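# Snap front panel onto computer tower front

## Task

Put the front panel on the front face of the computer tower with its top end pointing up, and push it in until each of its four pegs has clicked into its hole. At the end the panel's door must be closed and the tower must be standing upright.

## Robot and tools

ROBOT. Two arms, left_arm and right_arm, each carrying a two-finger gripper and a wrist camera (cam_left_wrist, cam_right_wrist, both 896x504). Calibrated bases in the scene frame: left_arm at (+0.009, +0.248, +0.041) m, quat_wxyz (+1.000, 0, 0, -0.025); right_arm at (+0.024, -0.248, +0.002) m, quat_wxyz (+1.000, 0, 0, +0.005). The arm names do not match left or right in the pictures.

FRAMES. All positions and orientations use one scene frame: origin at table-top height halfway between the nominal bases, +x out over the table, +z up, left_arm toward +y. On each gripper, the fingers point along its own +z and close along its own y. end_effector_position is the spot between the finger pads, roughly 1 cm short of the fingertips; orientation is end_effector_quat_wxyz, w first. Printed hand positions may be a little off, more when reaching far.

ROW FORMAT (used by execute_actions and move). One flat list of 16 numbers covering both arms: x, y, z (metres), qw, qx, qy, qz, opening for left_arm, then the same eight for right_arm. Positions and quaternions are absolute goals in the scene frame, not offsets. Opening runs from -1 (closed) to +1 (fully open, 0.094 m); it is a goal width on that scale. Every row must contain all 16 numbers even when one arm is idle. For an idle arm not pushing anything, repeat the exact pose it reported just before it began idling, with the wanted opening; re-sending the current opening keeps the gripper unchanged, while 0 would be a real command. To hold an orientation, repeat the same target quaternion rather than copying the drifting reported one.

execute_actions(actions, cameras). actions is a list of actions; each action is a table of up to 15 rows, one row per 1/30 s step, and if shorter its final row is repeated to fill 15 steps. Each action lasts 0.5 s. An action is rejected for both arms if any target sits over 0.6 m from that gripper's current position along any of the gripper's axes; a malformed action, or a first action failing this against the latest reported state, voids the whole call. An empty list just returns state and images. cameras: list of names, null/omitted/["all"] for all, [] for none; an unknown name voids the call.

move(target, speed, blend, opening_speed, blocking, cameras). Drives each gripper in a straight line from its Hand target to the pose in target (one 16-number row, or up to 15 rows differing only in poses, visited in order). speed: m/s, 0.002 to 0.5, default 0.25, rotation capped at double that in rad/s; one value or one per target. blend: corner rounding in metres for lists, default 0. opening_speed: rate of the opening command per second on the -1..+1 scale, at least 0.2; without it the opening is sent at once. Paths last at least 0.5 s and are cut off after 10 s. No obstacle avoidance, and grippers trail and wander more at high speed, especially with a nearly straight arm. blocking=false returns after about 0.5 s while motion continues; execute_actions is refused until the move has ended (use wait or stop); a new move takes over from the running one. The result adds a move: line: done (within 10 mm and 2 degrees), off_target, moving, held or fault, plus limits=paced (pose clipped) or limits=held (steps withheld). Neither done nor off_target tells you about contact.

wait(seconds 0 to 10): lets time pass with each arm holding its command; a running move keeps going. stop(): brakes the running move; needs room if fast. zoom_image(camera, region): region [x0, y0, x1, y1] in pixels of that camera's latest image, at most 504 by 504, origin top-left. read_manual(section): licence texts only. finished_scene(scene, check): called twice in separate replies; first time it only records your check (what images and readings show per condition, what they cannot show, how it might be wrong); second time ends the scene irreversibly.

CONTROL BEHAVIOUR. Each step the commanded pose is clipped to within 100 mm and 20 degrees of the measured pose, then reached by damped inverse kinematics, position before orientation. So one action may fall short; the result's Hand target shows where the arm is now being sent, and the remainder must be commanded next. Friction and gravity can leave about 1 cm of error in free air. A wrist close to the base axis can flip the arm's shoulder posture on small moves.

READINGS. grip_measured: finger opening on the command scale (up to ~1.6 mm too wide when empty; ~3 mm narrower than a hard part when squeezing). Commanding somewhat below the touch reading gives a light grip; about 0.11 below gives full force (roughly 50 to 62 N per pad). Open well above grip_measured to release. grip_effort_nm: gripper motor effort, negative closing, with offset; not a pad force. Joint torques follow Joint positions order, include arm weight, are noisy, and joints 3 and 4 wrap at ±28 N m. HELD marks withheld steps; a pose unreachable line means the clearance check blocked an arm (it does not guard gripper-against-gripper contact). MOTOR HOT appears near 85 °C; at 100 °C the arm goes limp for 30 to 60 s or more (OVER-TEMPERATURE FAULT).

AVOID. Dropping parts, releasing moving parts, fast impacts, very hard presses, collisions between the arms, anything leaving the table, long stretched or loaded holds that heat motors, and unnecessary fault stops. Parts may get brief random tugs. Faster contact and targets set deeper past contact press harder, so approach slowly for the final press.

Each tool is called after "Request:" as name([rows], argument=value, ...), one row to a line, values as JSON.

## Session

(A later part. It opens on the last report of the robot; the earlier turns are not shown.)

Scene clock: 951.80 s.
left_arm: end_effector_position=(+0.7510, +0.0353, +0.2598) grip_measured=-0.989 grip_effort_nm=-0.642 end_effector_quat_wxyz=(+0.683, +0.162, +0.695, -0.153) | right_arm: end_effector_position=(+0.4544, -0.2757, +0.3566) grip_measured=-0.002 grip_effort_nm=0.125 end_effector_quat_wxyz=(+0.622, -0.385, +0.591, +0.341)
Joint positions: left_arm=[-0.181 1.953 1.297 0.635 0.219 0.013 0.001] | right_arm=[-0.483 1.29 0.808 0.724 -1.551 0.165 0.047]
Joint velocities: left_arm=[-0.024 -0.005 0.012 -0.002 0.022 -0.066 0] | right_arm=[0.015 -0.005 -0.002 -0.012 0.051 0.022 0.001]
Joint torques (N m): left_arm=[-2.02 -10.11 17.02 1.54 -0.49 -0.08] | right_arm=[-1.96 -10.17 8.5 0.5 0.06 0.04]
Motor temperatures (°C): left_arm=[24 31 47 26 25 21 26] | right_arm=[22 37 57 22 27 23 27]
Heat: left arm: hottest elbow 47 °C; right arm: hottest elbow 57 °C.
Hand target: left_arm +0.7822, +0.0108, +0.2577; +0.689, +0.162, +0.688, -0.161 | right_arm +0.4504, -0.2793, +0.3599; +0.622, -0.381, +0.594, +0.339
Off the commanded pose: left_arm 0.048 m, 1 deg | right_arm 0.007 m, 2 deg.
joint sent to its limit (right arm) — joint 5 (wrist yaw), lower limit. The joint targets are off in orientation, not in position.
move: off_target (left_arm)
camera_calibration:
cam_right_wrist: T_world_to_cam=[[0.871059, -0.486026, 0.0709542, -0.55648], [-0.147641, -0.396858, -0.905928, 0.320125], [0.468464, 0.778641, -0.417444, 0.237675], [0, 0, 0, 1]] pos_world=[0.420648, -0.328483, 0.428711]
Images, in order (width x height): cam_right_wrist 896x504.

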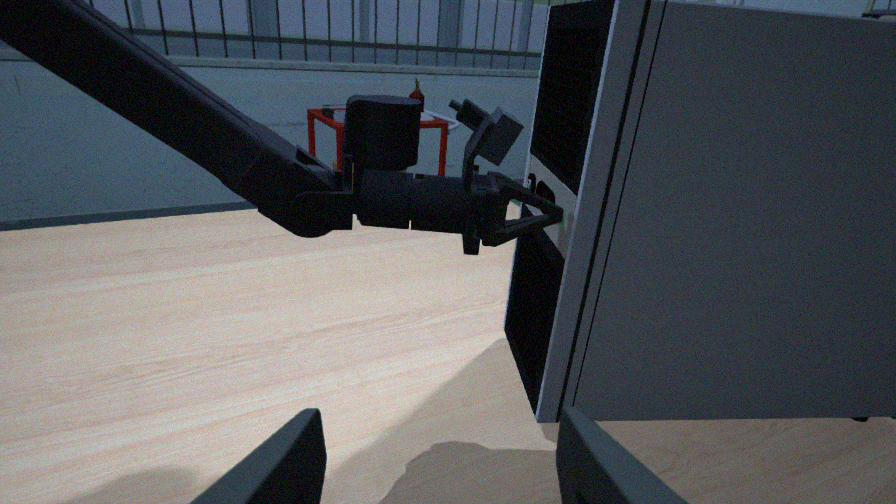

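Request:
move([
  [0.687,0.059,0.26,0.688,0.1617,0.688,-0.1617,-1, 0.45,-0.28,0.36,0.615,-0.394,0.58,0.355,0],
  [0.687,0.059,0.395,0.688,0.1617,0.688,-0.1617,-1, 0.45,-0.28,0.36,0.615,-0.394,0.58,0.355,0],
  [0.795,0.005,0.395,0.688,0.1617,0.688,-0.1617,-1, 0.45,-0.28,0.36,0.615,-0.394,0.58,0.355,0],
], speed=[0.12,0.12,0.04], cameras=["cam_right_wrist"])

Request:
move([
  [0.687,0.059,0.395,0.688,0.1617,0.688,-0.1617,-1, 0.45,-0.28,0.36,0.615,-0.394,0.58,0.355,0],
  [0.687,0.059,0.10,0.688,0.1617,0.688,-0.1617,-1, 0.45,-0.28,0.36,0.615,-0.394,0.58,0.355,0],
  [0.81,-0.003,0.10,0.688,0.1617,0.688,-0.1617,-1, 0.45,-0.28,0.36,0.615,-0.394,0.58,0.355,0],
], speed=[0.12,0.12,0.04], cameras=["cam_right_wrist"])

Scene clock: 966.83 s.
left_arm: end_effector_position=(+0.7694, +0.0510, +0.3980) grip_measured=-0.989 grip_effort_nm=-0.642 end_effector_quat_wxyz=(+0.689, +0.146, +0.697, -0.139) | right_arm: end_effector_position=(+0.4544, -0.2757, +0.3566) grip_measured=-0.002 grip_effort_nm=0.120 end_effector_quat_wxyz=(+0.622, -0.385, +0.591, +0.341)
Joint positions: left_arm=[-0.161 1.816 1.493 0.31 0.195 0.009 0.001] | right_arm=[-0.483 1.29 0.808 0.724 -1.551 0.165 0.047]
Joint velocities: left_arm=[0.005 0.015 -0.002 -0.012 -0.007 0.037 -0.001] | right_arm=[-0.005 -0.005 -0.007 -0.007 -0.051 -0.007 -0.001]
Joint torques (N m): left_arm=[-3.37 -10.34 16.25 2.11 0.38 -0.07] | right_arm=[-2.49 -10.11 8.61 0.62 0.13 0.07]
Motor temperatures (°C): left_arm=[24 31 50 26 25 21 26] | right_arm=[22 36 54 22 26 23 26]
Heat: left arm: hottest elbow 50 °C; right arm: hottest elbow 54 °C.
Hand target: left_arm +0.7888, +0.0068, +0.3916; +0.688, +0.162, +0.688, -0.162 | right_arm +0.4504, -0.2793, +0.3599; +0.622, -0.381, +0.594, +0.339
Off the commanded pose: left_arm 0.053 m, 3 deg | right_arm 0.007 m, 2 deg.
joint sent to its limit (right arm) — joint 5 (wrist yaw), lower limit. The joint targets are off in orientation, not in position.
move: off_target (left_arm)
camera_calibration:
cam_right_wrist: T_world_to_cam=[[0.871059, -0.486026, 0.0709542, -0.55648], [-0.147641, -0.396858, -0.905928, 0.320125], [0.468464, 0.778641, -0.417444, 0.237675], [0, 0, 0, 1]] pos_world=[0.420648, -0.328483, 0.428711]
Images, in order (width x height): cam_right_wrist 896x504.

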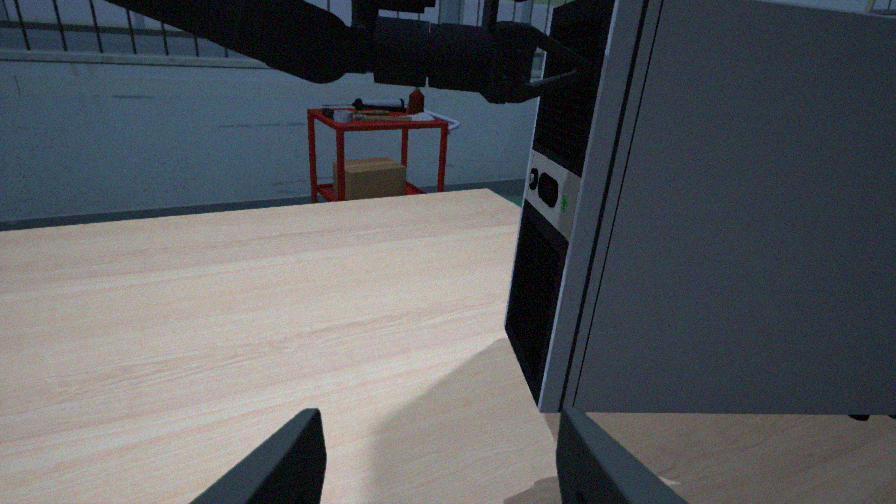

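Scene clock: 974.00 s.
left_arm: end_effector_position=(+0.7487, +0.0300, +0.1104) grip_measured=-0.989 grip_effort_nm=-0.628 end_effector_quat_wxyz=(+0.688, +0.164, +0.689, -0.157) | right_arm: end_effector_position=(+0.4544, -0.2757, +0.3566) grip_measured=-0.002 grip_effort_nm=0.120 end_effector_quat_wxyz=(+0.622, -0.385, +0.591, +0.341)
Joint positions: left_arm=[-0.188 2.243 1.278 0.962 0.221 0.009 0.001] | right_arm=[-0.483 1.29 0.808 0.724 -1.551 0.165 0.047]
Joint velocities: left_arm=[0.005 -0.005 -0.002 0.007 0.051 -0.11 0] | right_arm=[-0.005 -0.005 0.007 0.017 -0.037 0.007 0]
Joint torques (N m): left_arm=[-2.08 -11.52 18.4 -0.68 -1 -0.08] | right_arm=[-2.43 -10.17 8.62 0.55 0.13 0.06]
Motor temperatures (°C): left_arm=[24 31 49 26 25 21 26] | right_arm=[22 36 54 22 26 23 26]
Heat: left arm: hottest elbow 49 °C; right arm: hottest elbow 54 °C.
Hand target: left_arm +0.7895, +0.0025, +0.1045; +0.689, +0.162, +0.688, -0.162 | right_arm +0.4504, -0.2793, +0.3599; +0.622, -0.381, +0.594, +0.339
Off the commanded pose: left_arm 0.070 m, 1 deg | right_arm 0.007 m, 2 deg.
joint sent to its limit (right arm) — joint 5 (wrist yaw), lower limit. The joint targets are off in orientation, not in position.
move: off_target (left_arm)
camera_calibration:
cam_right_wrist: T_world_to_cam=[[0.871059, -0.486026, 0.0709542, -0.55648], [-0.147641, -0.396858, -0.905928, 0.320125], [0.468464, 0.778641, -0.417444, 0.237675], [0, 0, 0, 1]] pos_world=[0.420648, -0.328483, 0.428711]
Images, in order (width x height): cam_right_wrist 896x504.

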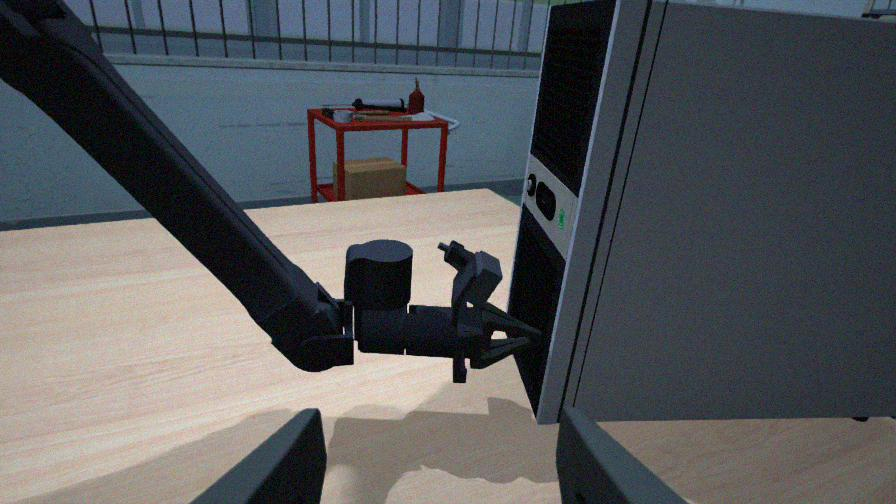

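Request:
zoom_image(camera="cam_right_wrist", region=[500, 0, 680, 440])

Request:
move([
  [0.675,0.07,0.12,0.688,0.1617,0.688,-0.1617,-1, 0.45,-0.28,0.36,0.615,-0.394,0.58,0.355,0],
  [0.730,0.177,0.11,0.688,0.1617,0.688,-0.1617,-1, 0.45,-0.28,0.36,0.615,-0.394,0.58,0.355,0],
  [0.855,0.114,0.105,0.688,0.1617,0.688,-0.1617,-1, 0.45,-0.28,0.36,0.615,-0.394,0.58,0.355,0],
], speed=[0.12,0.12,0.04], cameras=[])

Request:
move([
  [0.730,0.177,0.11,0.688,0.1617,0.688,-0.1617,-1, 0.45,-0.28,0.36,0.615,-0.394,0.58,0.355,0],
  [0.725,0.180,0.385,0.688,0.1617,0.688,-0.1617,-1, 0.45,-0.28,0.36,0.615,-0.394,0.58,0.355,0],
  [0.828,0.128,0.385,0.688,0.1617,0.688,-0.1617,-1, 0.45,-0.28,0.36,0.615,-0.394,0.58,0.355,0],
], speed=[0.12,0.15,0.04], cameras=["cam_right_wrist"])

Scaled by 1.145 from the camera's 896x504 image, which has a finer 1280x720 frame.

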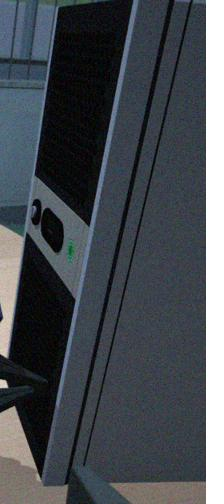

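Scene clock: 990.33 s.
left_arm: end_effector_position=(+0.7943, +0.1451, +0.1150) grip_measured=-0.989 grip_effort_nm=-0.628 end_effector_quat_wxyz=(+0.687, +0.165, +0.690, -0.160) | right_arm: end_effector_position=(+0.4544, -0.2757, +0.3566) grip_measured=-0.002 grip_effort_nm=0.125 end_effector_quat_wxyz=(+0.622, -0.385, +0.591, +0.341)
Joint positions: left_arm=[0.009 2.278 1.381 0.892 0.423 0.008 0.001] | right_arm=[-0.483 1.29 0.808 0.724 -1.551 0.165 0.047]
Joint velocities: left_arm=[-0.005 -0.005 0.002 -0.007 0.037 -0.007 0] | right_arm=[-0.005 -0.015 0.007 -0.012 -0.066 0.066 0]
Joint torques (N m): left_arm=[-3.14 -11.93 18.65 -0.5 -1.98 -0.09] | right_arm=[-2.26 -10.34 8.62 0.53 0.1 0.04]
Motor temperatures (°C): left_arm=[24 31 49 26 25 21 26] | right_arm=[22 35 52 22 26 23 26]
Heat: left arm: hottest elbow 49 °C; right arm: hottest elbow 52 °C.
Hand target: left_arm +0.8358, +0.1159, +0.1070; +0.689, +0.161, +0.688, -0.163 | right_arm +0.4504, -0.2793, +0.3599; +0.622, -0.381, +0.594, +0.339
Off the commanded pose: left_arm 0.069 m, 0 deg | right_arm 0.007 m, 2 deg.
joint sent to its limit (right arm) — joint 5 (wrist yaw), lower limit. The joint targets are off in orientation, not in position.
move: off_target (left_arm)
No camera images: "cameras" was empty.

Scene clock: 996.67 s.
left_arm: end_effector_position=(+0.8069, +0.1591, +0.3805) grip_measured=-0.989 grip_effort_nm=-0.628 end_effector_quat_wxyz=(+0.684, +0.151, +0.698, -0.149) | right_arm: end_effector_position=(+0.4544, -0.2757, +0.3566) grip_measured=-0.002 grip_effort_nm=0.125 end_effector_quat_wxyz=(+0.622, -0.385, +0.591, +0.341)
Joint positions: left_arm=[0.023 1.892 1.563 0.309 0.401 0.008 0.001] | right_arm=[-0.483 1.29 0.808 0.724 -1.551 0.165 0.047]
Joint velocities: left_arm=[-0.015 -0.005 -0.012 -0.002 -0.051 0.095 0] | right_arm=[-0.005 -0.005 0.002 0.012 -0.022 0.066 0]
Joint torques (N m): left_arm=[-3.14 -12.75 15.45 2.04 -0.19 -0.04] | right_arm=[-2.26 -9.88 8.66 0.57 0.09 0.03]
Motor temperatures (°C): left_arm=[24 31 49 26 25 21 26] | right_arm=[22 35 51 22 26 23 26]
Heat: left arm: hottest elbow 49 °C; right arm: hottest elbow 51 °C.
Hand target: left_arm +0.8270, +0.1283, +0.3820; +0.688, +0.162, +0.688, -0.162 | right_arm +0.4504, -0.2793, +0.3599; +0.622, -0.381, +0.594, +0.339
Off the commanded pose: left_arm 0.038 m, 2 deg | right_arm 0.007 m, 2 deg.
joint sent to its limit (right arm) — joint 5 (wrist yaw), lower limit. The joint targets are off in orientation, not in position.
move: off_target (left_arm)
camera_calibration:
cam_right_wrist: T_world_to_cam=[[0.871059, -0.486026, 0.0709542, -0.55648], [-0.147641, -0.396858, -0.905928, 0.320125], [0.468464, 0.778641, -0.417444, 0.237675], [0, 0, 0, 1]] pos_world=[0.420648, -0.328483, 0.428711]
Images, in order (width x height): cam_right_wrist 896x504.

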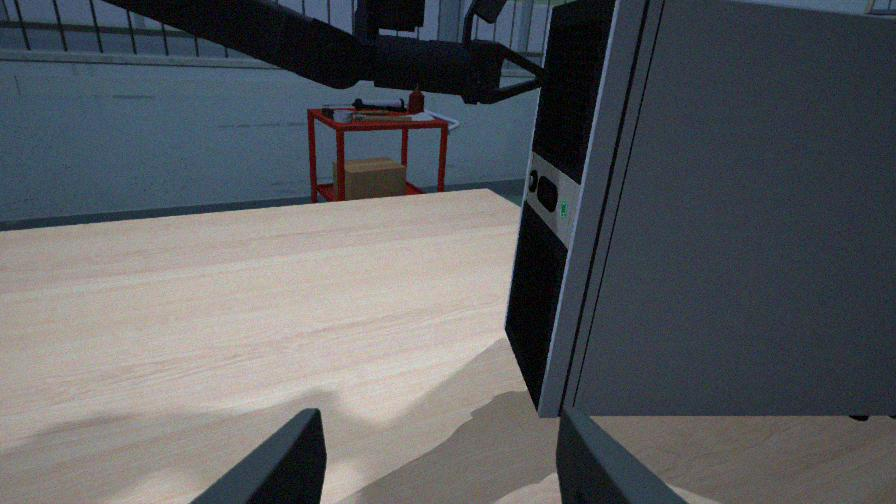

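Request:
move([
  [0.725,0.195,0.385,0.688,0.1617,0.688,-0.1617,-1, 0.45,-0.28,0.36,0.615,-0.394,0.58,0.355,0],
  [0.58,0.24,0.38,0.688,0.1617,0.688,-0.1617,-1, 0.45,-0.28,0.36,0.615,-0.394,0.58,0.355,0],
  [0.45,0.28,0.40,0.374,0.196,0.903,-0.081,-1, 0.45,-0.28,0.36,0.615,-0.394,0.58,0.355,0],
  [0.70,0.45,0.50,0.618,0.319,0.646,-0.316,-1, 0.50,-0.22,0.40,0.615,-0.394,0.58,0.355,0],
], speed=[0.05,0.2,0.22,0.22])

Request:
zoom_image(camera="cam_left_wrist", region=[480, 150, 780, 504])

Request:
zoom_image(camera="cam_left_wrist", region=[490, 150, 720, 250])

Request:
zoom_image(camera="cam_right_wrist", region=[480, 0, 680, 440])

Scene clock: 1017.30 s.
left_arm: end_effector_position=(+0.6988, +0.4479, +0.5028) grip_measured=-0.989 grip_effort_nm=-0.632 end_effector_quat_wxyz=(+0.619, +0.320, +0.642, -0.318) | right_arm: end_effector_position=(+0.4913, -0.2237, +0.3731) grip_measured=-0.002 grip_effort_nm=0.125 end_effector_quat_wxyz=(+0.603, -0.375, +0.599, +0.371)
Joint positions: left_arm=[0.572 1.952 2.031 -0.346 1.456 0.254 0.001] | right_arm=[-0.33 1.295 0.909 0.403 -1.429 0.01 0.047]
Joint velocities: left_arm=[-0.015 -0.015 -0.002 -0.007 0.007 -0.022 0.001] | right_arm=[-0.015 -0.005 -0.017 -0.002 -0.051 -0.007 -0.002]
Joint torques (N m): left_arm=[-0.03 -17.96 8.81 2.06 0.14 -0.1] | right_arm=[-0.09 -9.64 14.57 0.62 0.16 -0.2]
Motor temperatures (°C): left_arm=[24 31 49 26 25 21 26] | right_arm=[22 34 51 22 25 23 26]
Heat: left arm: hottest elbow 49 °C; right arm: hottest elbow 51 °C.
Hand target: left_arm +0.6996, +0.4503, +0.5014; +0.620, +0.318, +0.643, -0.318 | right_arm +0.4982, -0.2202, +0.3988; +0.615, -0.395, +0.582, +0.355
Off the commanded pose: left_arm 0.004 m, 1 deg | right_arm 0.029 m, 4 deg.
move: off_target (right_arm)
camera_calibration:
cam_left_wrist: T_world_to_cam=[[-0.804429, -0.594049, 0.0000696389, 0.8293], [-0.267752, 0.36247, -0.892706, 0.513213], [0.530286, -0.718137, -0.450639, 0.265343], [0, 0, 0, 1]] pos_world=[0.663818, 0.497173, 0.577665]
cam_right_wrist: T_world_to_cam=[[0.888163, -0.459524, 0.00188345, -0.541257], [-0.192221, -0.375238, -0.906779, 0.388249], [0.417393, 0.805005, -0.421603, 0.219313], [0, 0, 0, 1]] pos_world=[0.463815, -0.279583, 0.445539]

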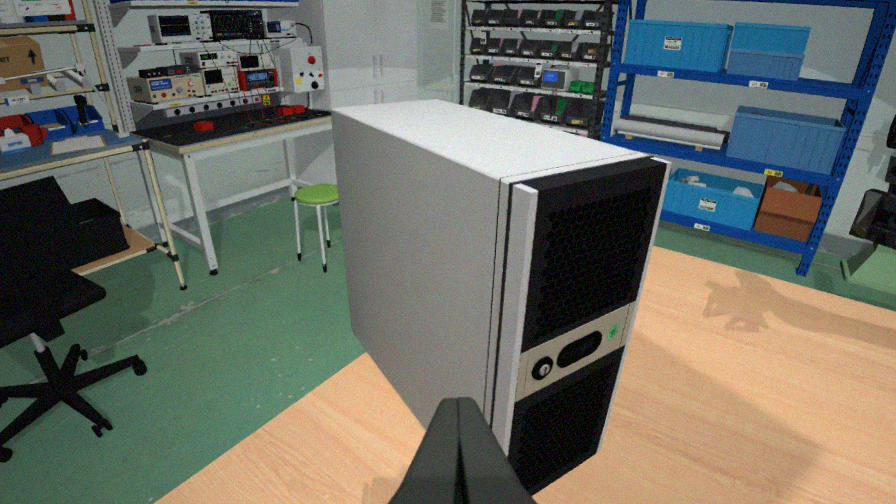

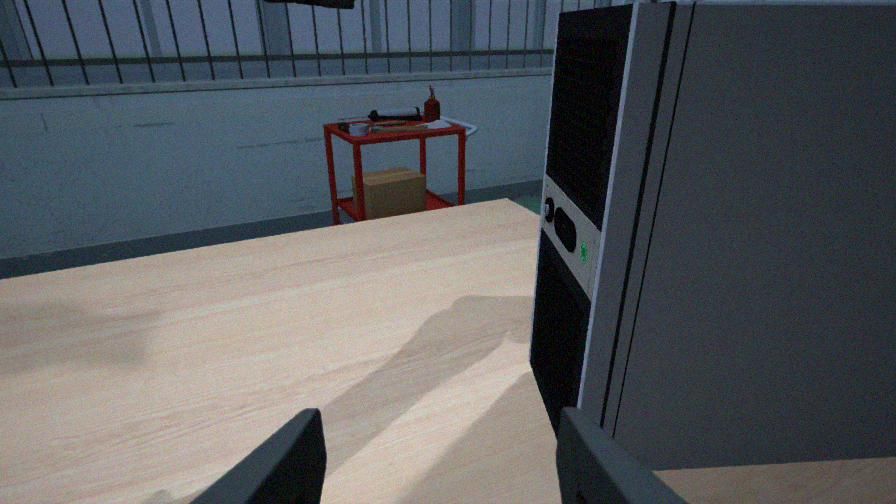

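Scaled by 1.424 from the camera's 896x504 image, which has a finer 1280x720 frame.

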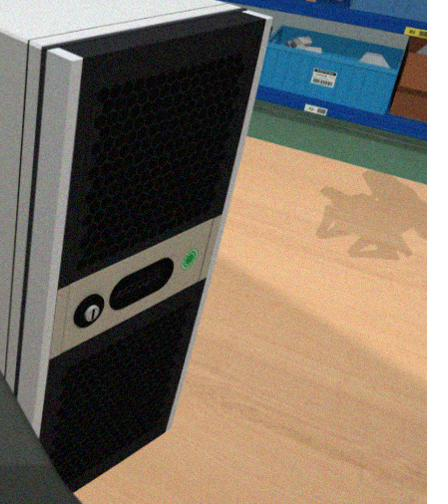

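Scaled by 2.191 from the camera's 896x504 image, which has a finer 1280x720 frame.

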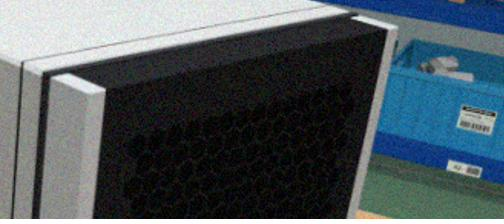

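Scaled by 1.145 from the camera's 896x504 image, which has a finer 1280x720 frame.

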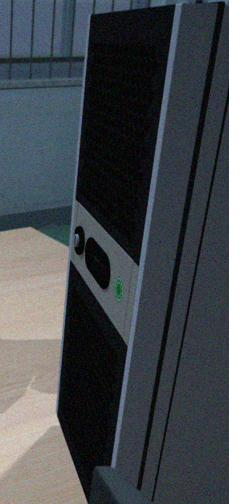

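Request:
zoom_image(camera="cam_left_wrist", region=[490, 160, 550, 230])

Request:
zoom_image(camera="cam_left_wrist", region=[610, 140, 680, 190])

Request:
zoom_image(camera="cam_left_wrist", region=[470, 320, 540, 430])

Request:
zoom_image(camera="cam_right_wrist", region=[600, 0, 720, 120])

Request:
zoom_image(camera="cam_right_wrist", region=[560, 320, 680, 470])

Scaled by 7.200 from the camera's 896x504 image, which has a finer 1280x720 frame.

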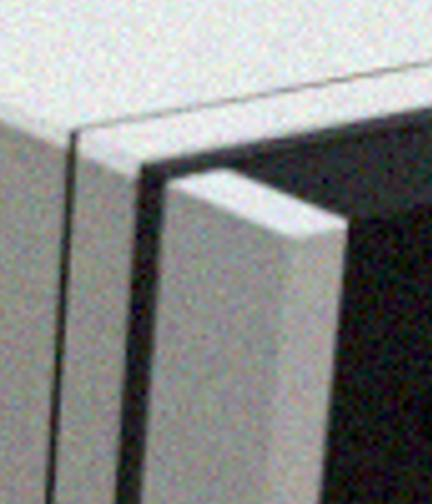

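Scaled by 7.200 from the camera's 896x504 image, which has a finer 1280x720 frame.

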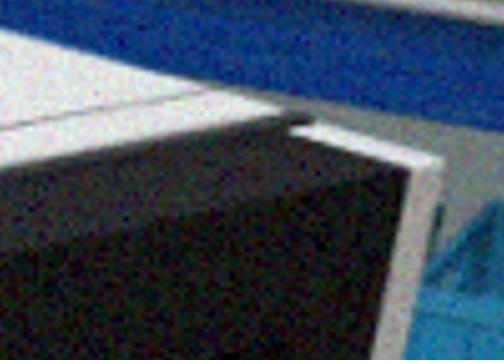

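Scaled by 4.582 from the camera's 896x504 image, which has a finer 1280x720 frame.

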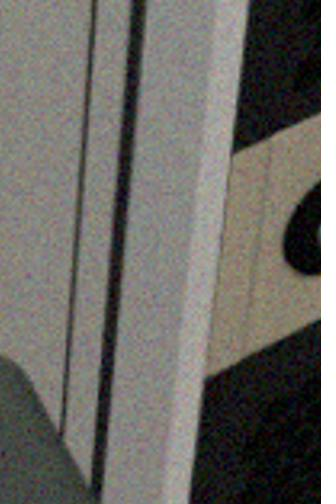

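Scaled by 4.200 from the camera's 896x504 image, which has a finer 1280x720 frame.

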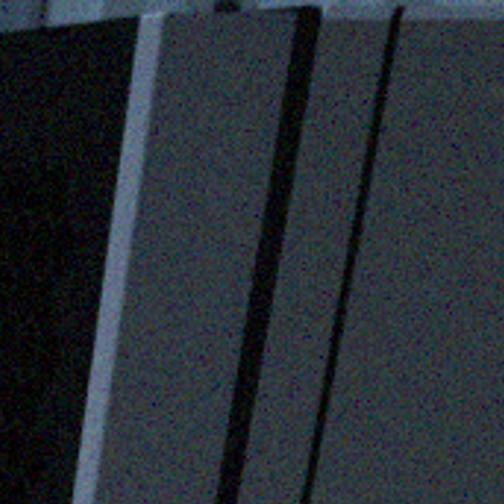

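Scaled by 3.360 from the camera's 896x504 image, which has a finer 1280x720 frame.

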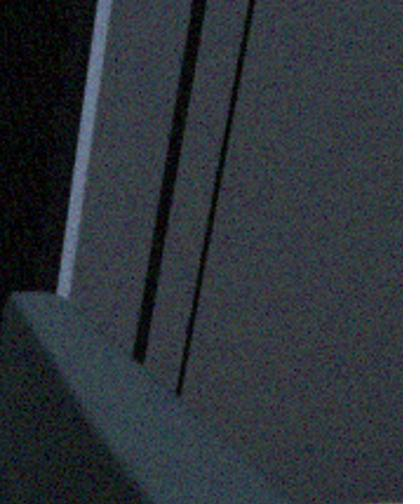

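Request:
move([
  [0.45,0.28,0.40,0.374,0.196,0.903,-0.081,-1, 0.50,-0.22,0.40,0.615,-0.394,0.58,0.355,0],
  [0.62,0.235,0.28,0.688,0.1617,0.688,-0.1617,-1, 0.50,-0.22,0.40,0.615,-0.394,0.58,0.355,0],
  [0.735,0.183,0.19,0.688,0.1617,0.688,-0.1617,-1, 0.50,-0.22,0.40,0.615,-0.394,0.58,0.355,0],
], speed=0.22, blend=0.03, cameras=[])

Request:
move([
  [0.885,0.105,0.17,0.688,0.1617,0.688,-0.1617,-1, 0.50,-0.22,0.40,0.615,-0.394,0.58,0.355,0],
  [0.745,0.177,0.17,0.688,0.1617,0.688,-0.1617,-1, 0.50,-0.22,0.40,0.615,-0.394,0.58,0.355,0],
  [0.745,0.177,0.33,0.688,0.1617,0.688,-0.1617,-1, 0.50,-0.22,0.40,0.615,-0.394,0.58,0.355,0],
], speed=[0.04,0.1,0.15], cameras=[])

Request:
move(target=[0.855,0.122,0.33,0.688,0.1617,0.688,-0.1617,-1, 0.50,-0.22,0.40,0.615,-0.394,0.58,0.355,0], speed=0.04, cameras=["cam_right_wrist"])

Request:
move([
  [0.745,0.185,0.35,0.688,0.1617,0.688,-0.1617,-1, 0.50,-0.22,0.40,0.615,-0.394,0.58,0.355,0],
  [0.58,0.24,0.38,0.688,0.1617,0.688,-0.1617,-1, 0.50,-0.22,0.40,0.615,-0.394,0.58,0.355,0],
  [0.45,0.28,0.40,0.374,0.196,0.903,-0.081,-1, 0.50,-0.22,0.40,0.615,-0.394,0.58,0.355,0],
  [0.70,0.45,0.50,0.618,0.319,0.646,-0.316,-1, 0.50,-0.22,0.40,0.615,-0.394,0.58,0.355,0],
], speed=[0.06,0.2,0.22,0.22])

Request:
zoom_image(camera="cam_left_wrist", region=[480, 150, 550, 230])

Request:
zoom_image(camera="cam_right_wrist", region=[600, 0, 720, 120])

Scene clock: 1048.17 s.
left_arm: end_effector_position=(+0.7195, +0.1838, +0.1870) grip_measured=-0.989 grip_effort_nm=-0.623 end_effector_quat_wxyz=(+0.679, +0.166, +0.698, -0.157) | right_arm: end_effector_position=(+0.4915, -0.2238, +0.3736) grip_measured=-0.002 grip_effort_nm=0.125 end_effector_quat_wxyz=(+0.604, -0.375, +0.598, +0.369)
Joint positions: left_arm=[0.072 1.993 1.113 0.848 0.483 0.022 0.001] | right_arm=[-0.33 1.295 0.91 0.407 -1.428 0.009 0.047]
Joint velocities: left_arm=[-0.015 0.005 0.002 -0.007 -0.037 0.081 -0.001] | right_arm=[-0.015 -0.005 0.002 0.007 -0.066 -0.007 0]
Joint torques (N m): left_arm=[-0.09 -14.51 9.17 2.48 -0.12 -0.06] | right_arm=[-0.09 -9.58 14.5 1.48 0.19 0.01]
Motor temperatures (°C): left_arm=[24 32 46 26 25 21 26] | right_arm=[22 34 52 22 25 23 26]
Heat: left arm: hottest elbow 46 °C; right arm: hottest elbow 52 °C.
Hand target: left_arm +0.7306, +0.1821, +0.1910; +0.686, +0.164, +0.691, -0.159 | right_arm +0.4985, -0.2200, +0.3998; +0.616, -0.395, +0.581, +0.356
Off the commanded pose: left_arm 0.016 m, 2 deg | right_arm 0.028 m, 4 deg.
move: off_target (left_arm, right_arm)
No camera images: "cameras" was empty.

Scene clock: 1055.93 s.
left_arm: end_effector_position=(+0.7383, +0.1751, +0.3095) grip_measured=-0.989 grip_effort_nm=-0.637 end_effector_quat_wxyz=(+0.679, +0.163, +0.698, -0.161) | right_arm: end_effector_position=(+0.4915, -0.2238, +0.3736) grip_measured=-0.002 grip_effort_nm=0.125 end_effector_quat_wxyz=(+0.604, -0.375, +0.598, +0.369)
Joint positions: left_arm=[0.057 1.815 1.246 0.539 0.47 0.01 0.001] | right_arm=[-0.33 1.295 0.91 0.407 -1.428 0.009 0.047]
Joint velocities: left_arm=[-0.015 -0.024 -0.007 0.007 0.007 0.037 0] | right_arm=[0.005 -0.015 -0.017 0.022 0.037 -0.007 0]
Joint torques (N m): left_arm=[0.5 -15.44 11.07 1.96 0.11 -0.06] | right_arm=[-0.67 -9.88 14.43 1.4 0.17 0]
Motor temperatures (°C): left_arm=[24 32 47 26 25 21 26] | right_arm=[22 33 53 22 25 23 25]
Heat: left arm: hottest elbow 47 °C; right arm: hottest elbow 53 °C.
Hand target: left_arm +0.7467, +0.1775, +0.3288; +0.689, +0.162, +0.688, -0.162 | right_arm +0.4985, -0.2200, +0.3998; +0.616, -0.395, +0.581, +0.356
Off the commanded pose: left_arm 0.022 m, 2 deg | right_arm 0.028 m, 4 deg.
move: off_target (left_arm, right_arm)
No camera images: "cameras" was empty.

Scene clock: 1059.50 s.
left_arm: end_effector_position=(+0.8332, +0.1533, +0.3294) grip_measured=-0.989 grip_effort_nm=-0.628 end_effector_quat_wxyz=(+0.686, +0.153, +0.696, -0.148) | right_arm: end_effector_position=(+0.4915, -0.2238, +0.3736) grip_measured=-0.002 grip_effort_nm=0.115 end_effector_quat_wxyz=(+0.604, -0.375, +0.598, +0.369)
Joint positions: left_arm=[0.015 2.008 1.597 0.395 0.396 0.01 0.001] | right_arm=[-0.33 1.295 0.91 0.407 -1.428 0.009 0.047]
Joint velocities: left_arm=[-0.005 0.005 -0.002 0.002 0.066 -0.007 0] | right_arm=[-0.005 -0.005 0.002 -0.007 0.007 0.051 0.001]
Joint torques (N m): left_arm=[-2.61 -14.33 14.76 1.8 -0.17 -0.06] | right_arm=[-0.38 -9.41 14.34 1.54 0.14 0.02]
Motor temperatures (°C): left_arm=[24 32 47 26 25 21 26] | right_arm=[22 33 53 22 25 23 25]
Heat: left arm: hottest elbow 47 °C; right arm: hottest elbow 53 °C.
Hand target: left_arm +0.8511, +0.1236, +0.3276; +0.688, +0.162, +0.689, -0.161 | right_arm +0.4985, -0.2200, +0.3998; +0.616, -0.395, +0.581, +0.356
Off the commanded pose: left_arm 0.038 m, 2 deg | right_arm 0.028 m, 4 deg.
move: off_target (left_arm, right_arm)
camera_calibration:
cam_right_wrist: T_world_to_cam=[[0.887619, -0.460535, 0.00640433, -0.543149], [-0.188721, -0.376347, -0.907054, 0.386888], [0.42014, 0.803909, -0.420965, 0.217702], [0, 0, 0, 1]] pos_world=[0.463658, -0.279547, 0.446052]
Images, in order (width x height): cam_right_wrist 896x504.

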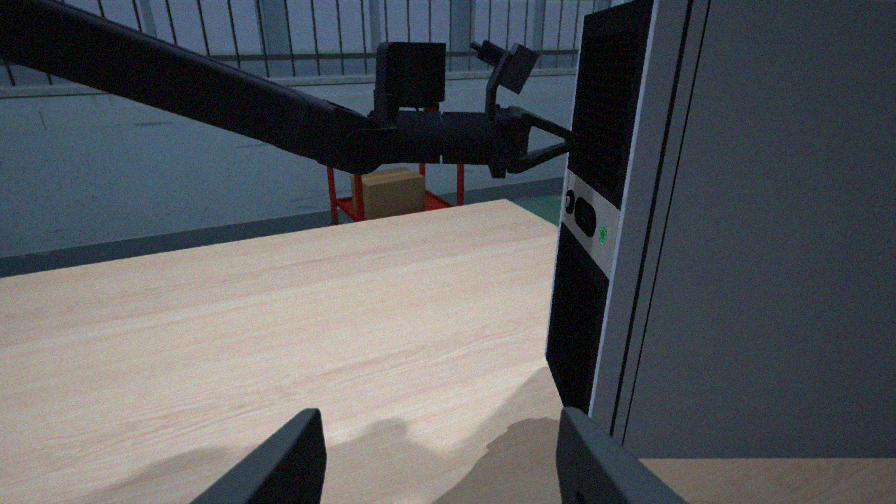

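Scene clock: 1068.90 s.
left_arm: end_effector_position=(+0.6995, +0.4472, +0.5031) grip_measured=-0.989 grip_effort_nm=-0.637 end_effector_quat_wxyz=(+0.619, +0.321, +0.642, -0.318) | right_arm: end_effector_position=(+0.4915, -0.2238, +0.3736) grip_measured=-0.002 grip_effort_nm=0.120 end_effector_quat_wxyz=(+0.604, -0.375, +0.598, +0.369)
Joint positions: left_arm=[0.571 1.953 2.033 -0.346 1.455 0.253 0.001] | right_arm=[-0.33 1.295 0.91 0.407 -1.428 0.009 0.047]
Joint velocities: left_arm=[-0.015 -0.005 -0.007 -0.002 0.007 -0.051 0] | right_arm=[0.005 -0.005 0.012 -0.002 -0.022 -0.007 0]
Joint torques (N m): left_arm=[0.32 -18.26 8.87 2.07 0.15 -0.08] | right_arm=[-0.5 -9.64 14.52 1.48 0.17 0.02]
Motor temperatures (°C): left_arm=[24 32 47 26 25 21 26] | right_arm=[22 33 53 22 25 23 25]
Heat: left arm: hottest elbow 47 °C; right arm: hottest elbow 53 °C.
Hand target: left_arm +0.7004, +0.4495, +0.5015; +0.620, +0.318, +0.643, -0.318 | right_arm +0.4985, -0.2200, +0.3998; +0.616, -0.395, +0.581, +0.356
Off the commanded pose: left_arm 0.004 m, 1 deg | right_arm 0.028 m, 4 deg.
move: off_target (right_arm)
camera_calibration:
cam_left_wrist: T_world_to_cam=[[-0.804877, -0.593442, 0.0000537114, 0.82946], [-0.267505, 0.362733, -0.892674, 0.51363], [0.52973, -0.718507, -0.450704, 0.265098], [0, 0, 0, 1]] pos_world=[0.664582, 0.496401, 0.57794]
cam_right_wrist: T_world_to_cam=[[0.887619, -0.460535, 0.00640433, -0.543149], [-0.188721, -0.376347, -0.907054, 0.386888], [0.42014, 0.803909, -0.420965, 0.217702], [0, 0, 0, 1]] pos_world=[0.463658, -0.279547, 0.446052]

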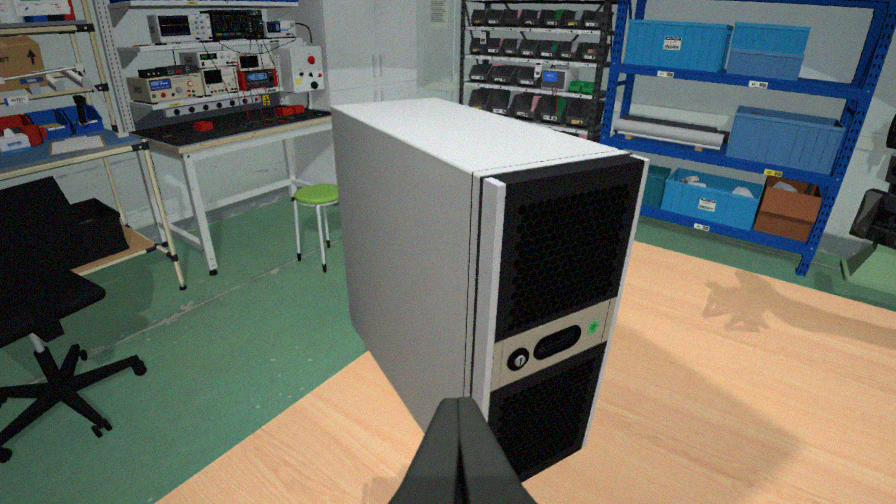

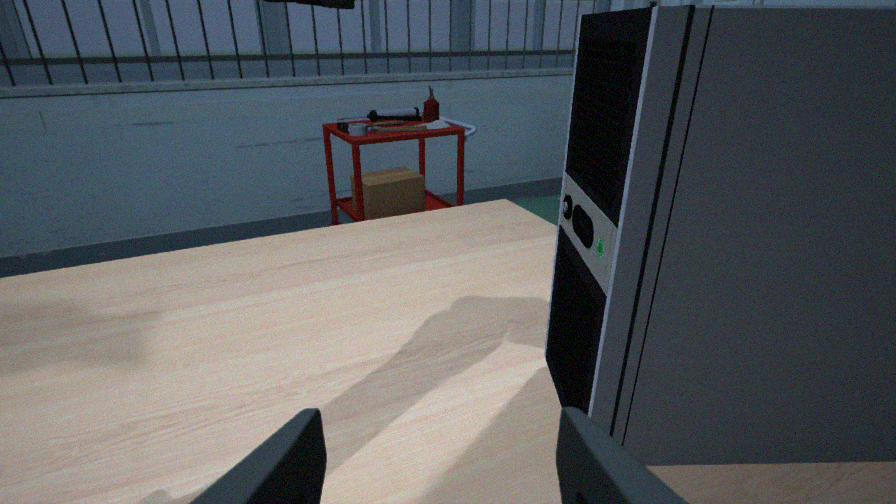

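Scaled by 6.300 from the camera's 896x504 image, which has a finer 1280x720 frame.

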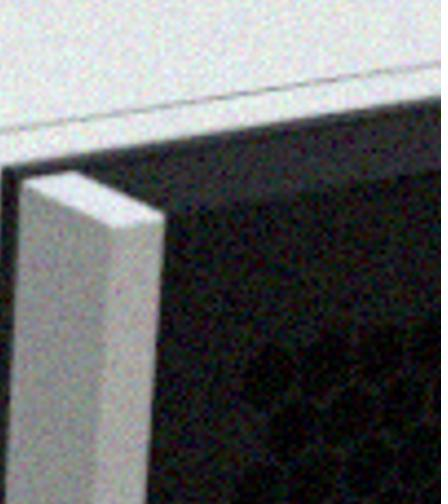

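Scaled by 4.200 from the camera's 896x504 image, which has a finer 1280x720 frame.

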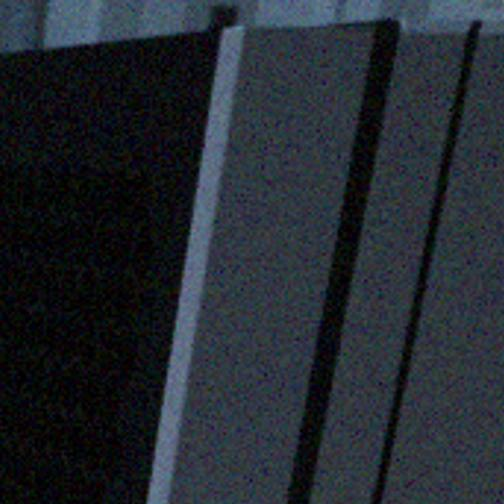

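Request:
finished_scene(scene=2, check="Panel is on, top end up. The dark seam is about 3 mm and equal at left and right, uniform along the height, as in the solved scene 1. The door is flush and locked shut, the tower stands upright, and both arms are clear. A single peg that has not clicked by under 1 mm would be hard to see; every corner was pressed at up to 19 Nm.")

This call ended nothing. Check each condition that your pictures could not show: look closer or test it, and mend what is not met. Then call finished_scene again.

Request:
zoom_image(camera="cam_right_wrist", region=[540, 0, 740, 470])

Request:
zoom_image(camera="cam_left_wrist", region=[440, 150, 540, 420])

Scaled by 1.072 from the camera's 896x504 image, which has a finer 1280x720 frame.

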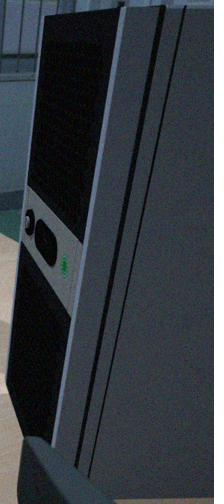

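Scaled by 1.867 from the camera's 896x504 image, which has a finer 1280x720 frame.

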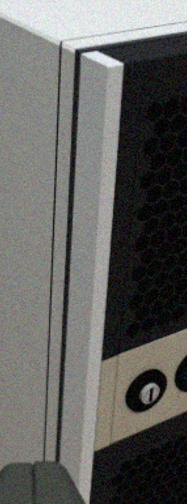

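Request:
zoom_image(camera="cam_right_wrist", region=[580, 320, 680, 450])

Request:
zoom_image(camera="cam_left_wrist", region=[450, 320, 520, 420])

Request:
zoom_image(camera="cam_left_wrist", region=[460, 160, 530, 260])

Scaled by 3.877 from the camera's 896x504 image, which has a finer 1280x720 frame.

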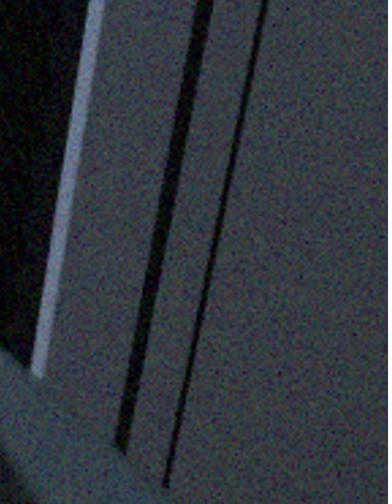

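Scaled by 5.040 from the camera's 896x504 image, which has a finer 1280x720 frame.

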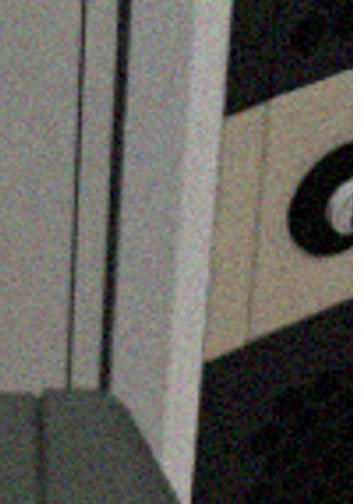

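Scaled by 5.040 from the camera's 896x504 image, which has a finer 1280x720 frame.

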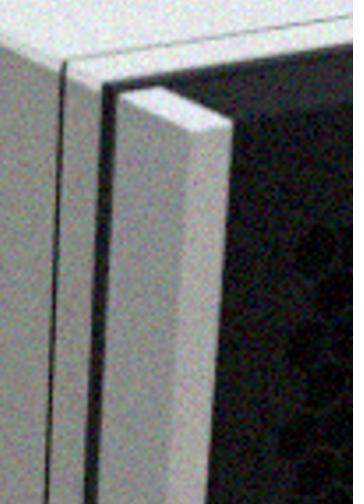

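Request:
finished_scene(scene=2, check="Rechecked the zooms: the seam is narrow on both sides from top to bottom, with small differences that fit the perspective. The door is flush and the lock is straight. The tower stands upright and nothing touches it. The camera cannot show the pegs themselves; all four corners were pressed up to the sliding or tipping force.")

The scene is finished: the task was done.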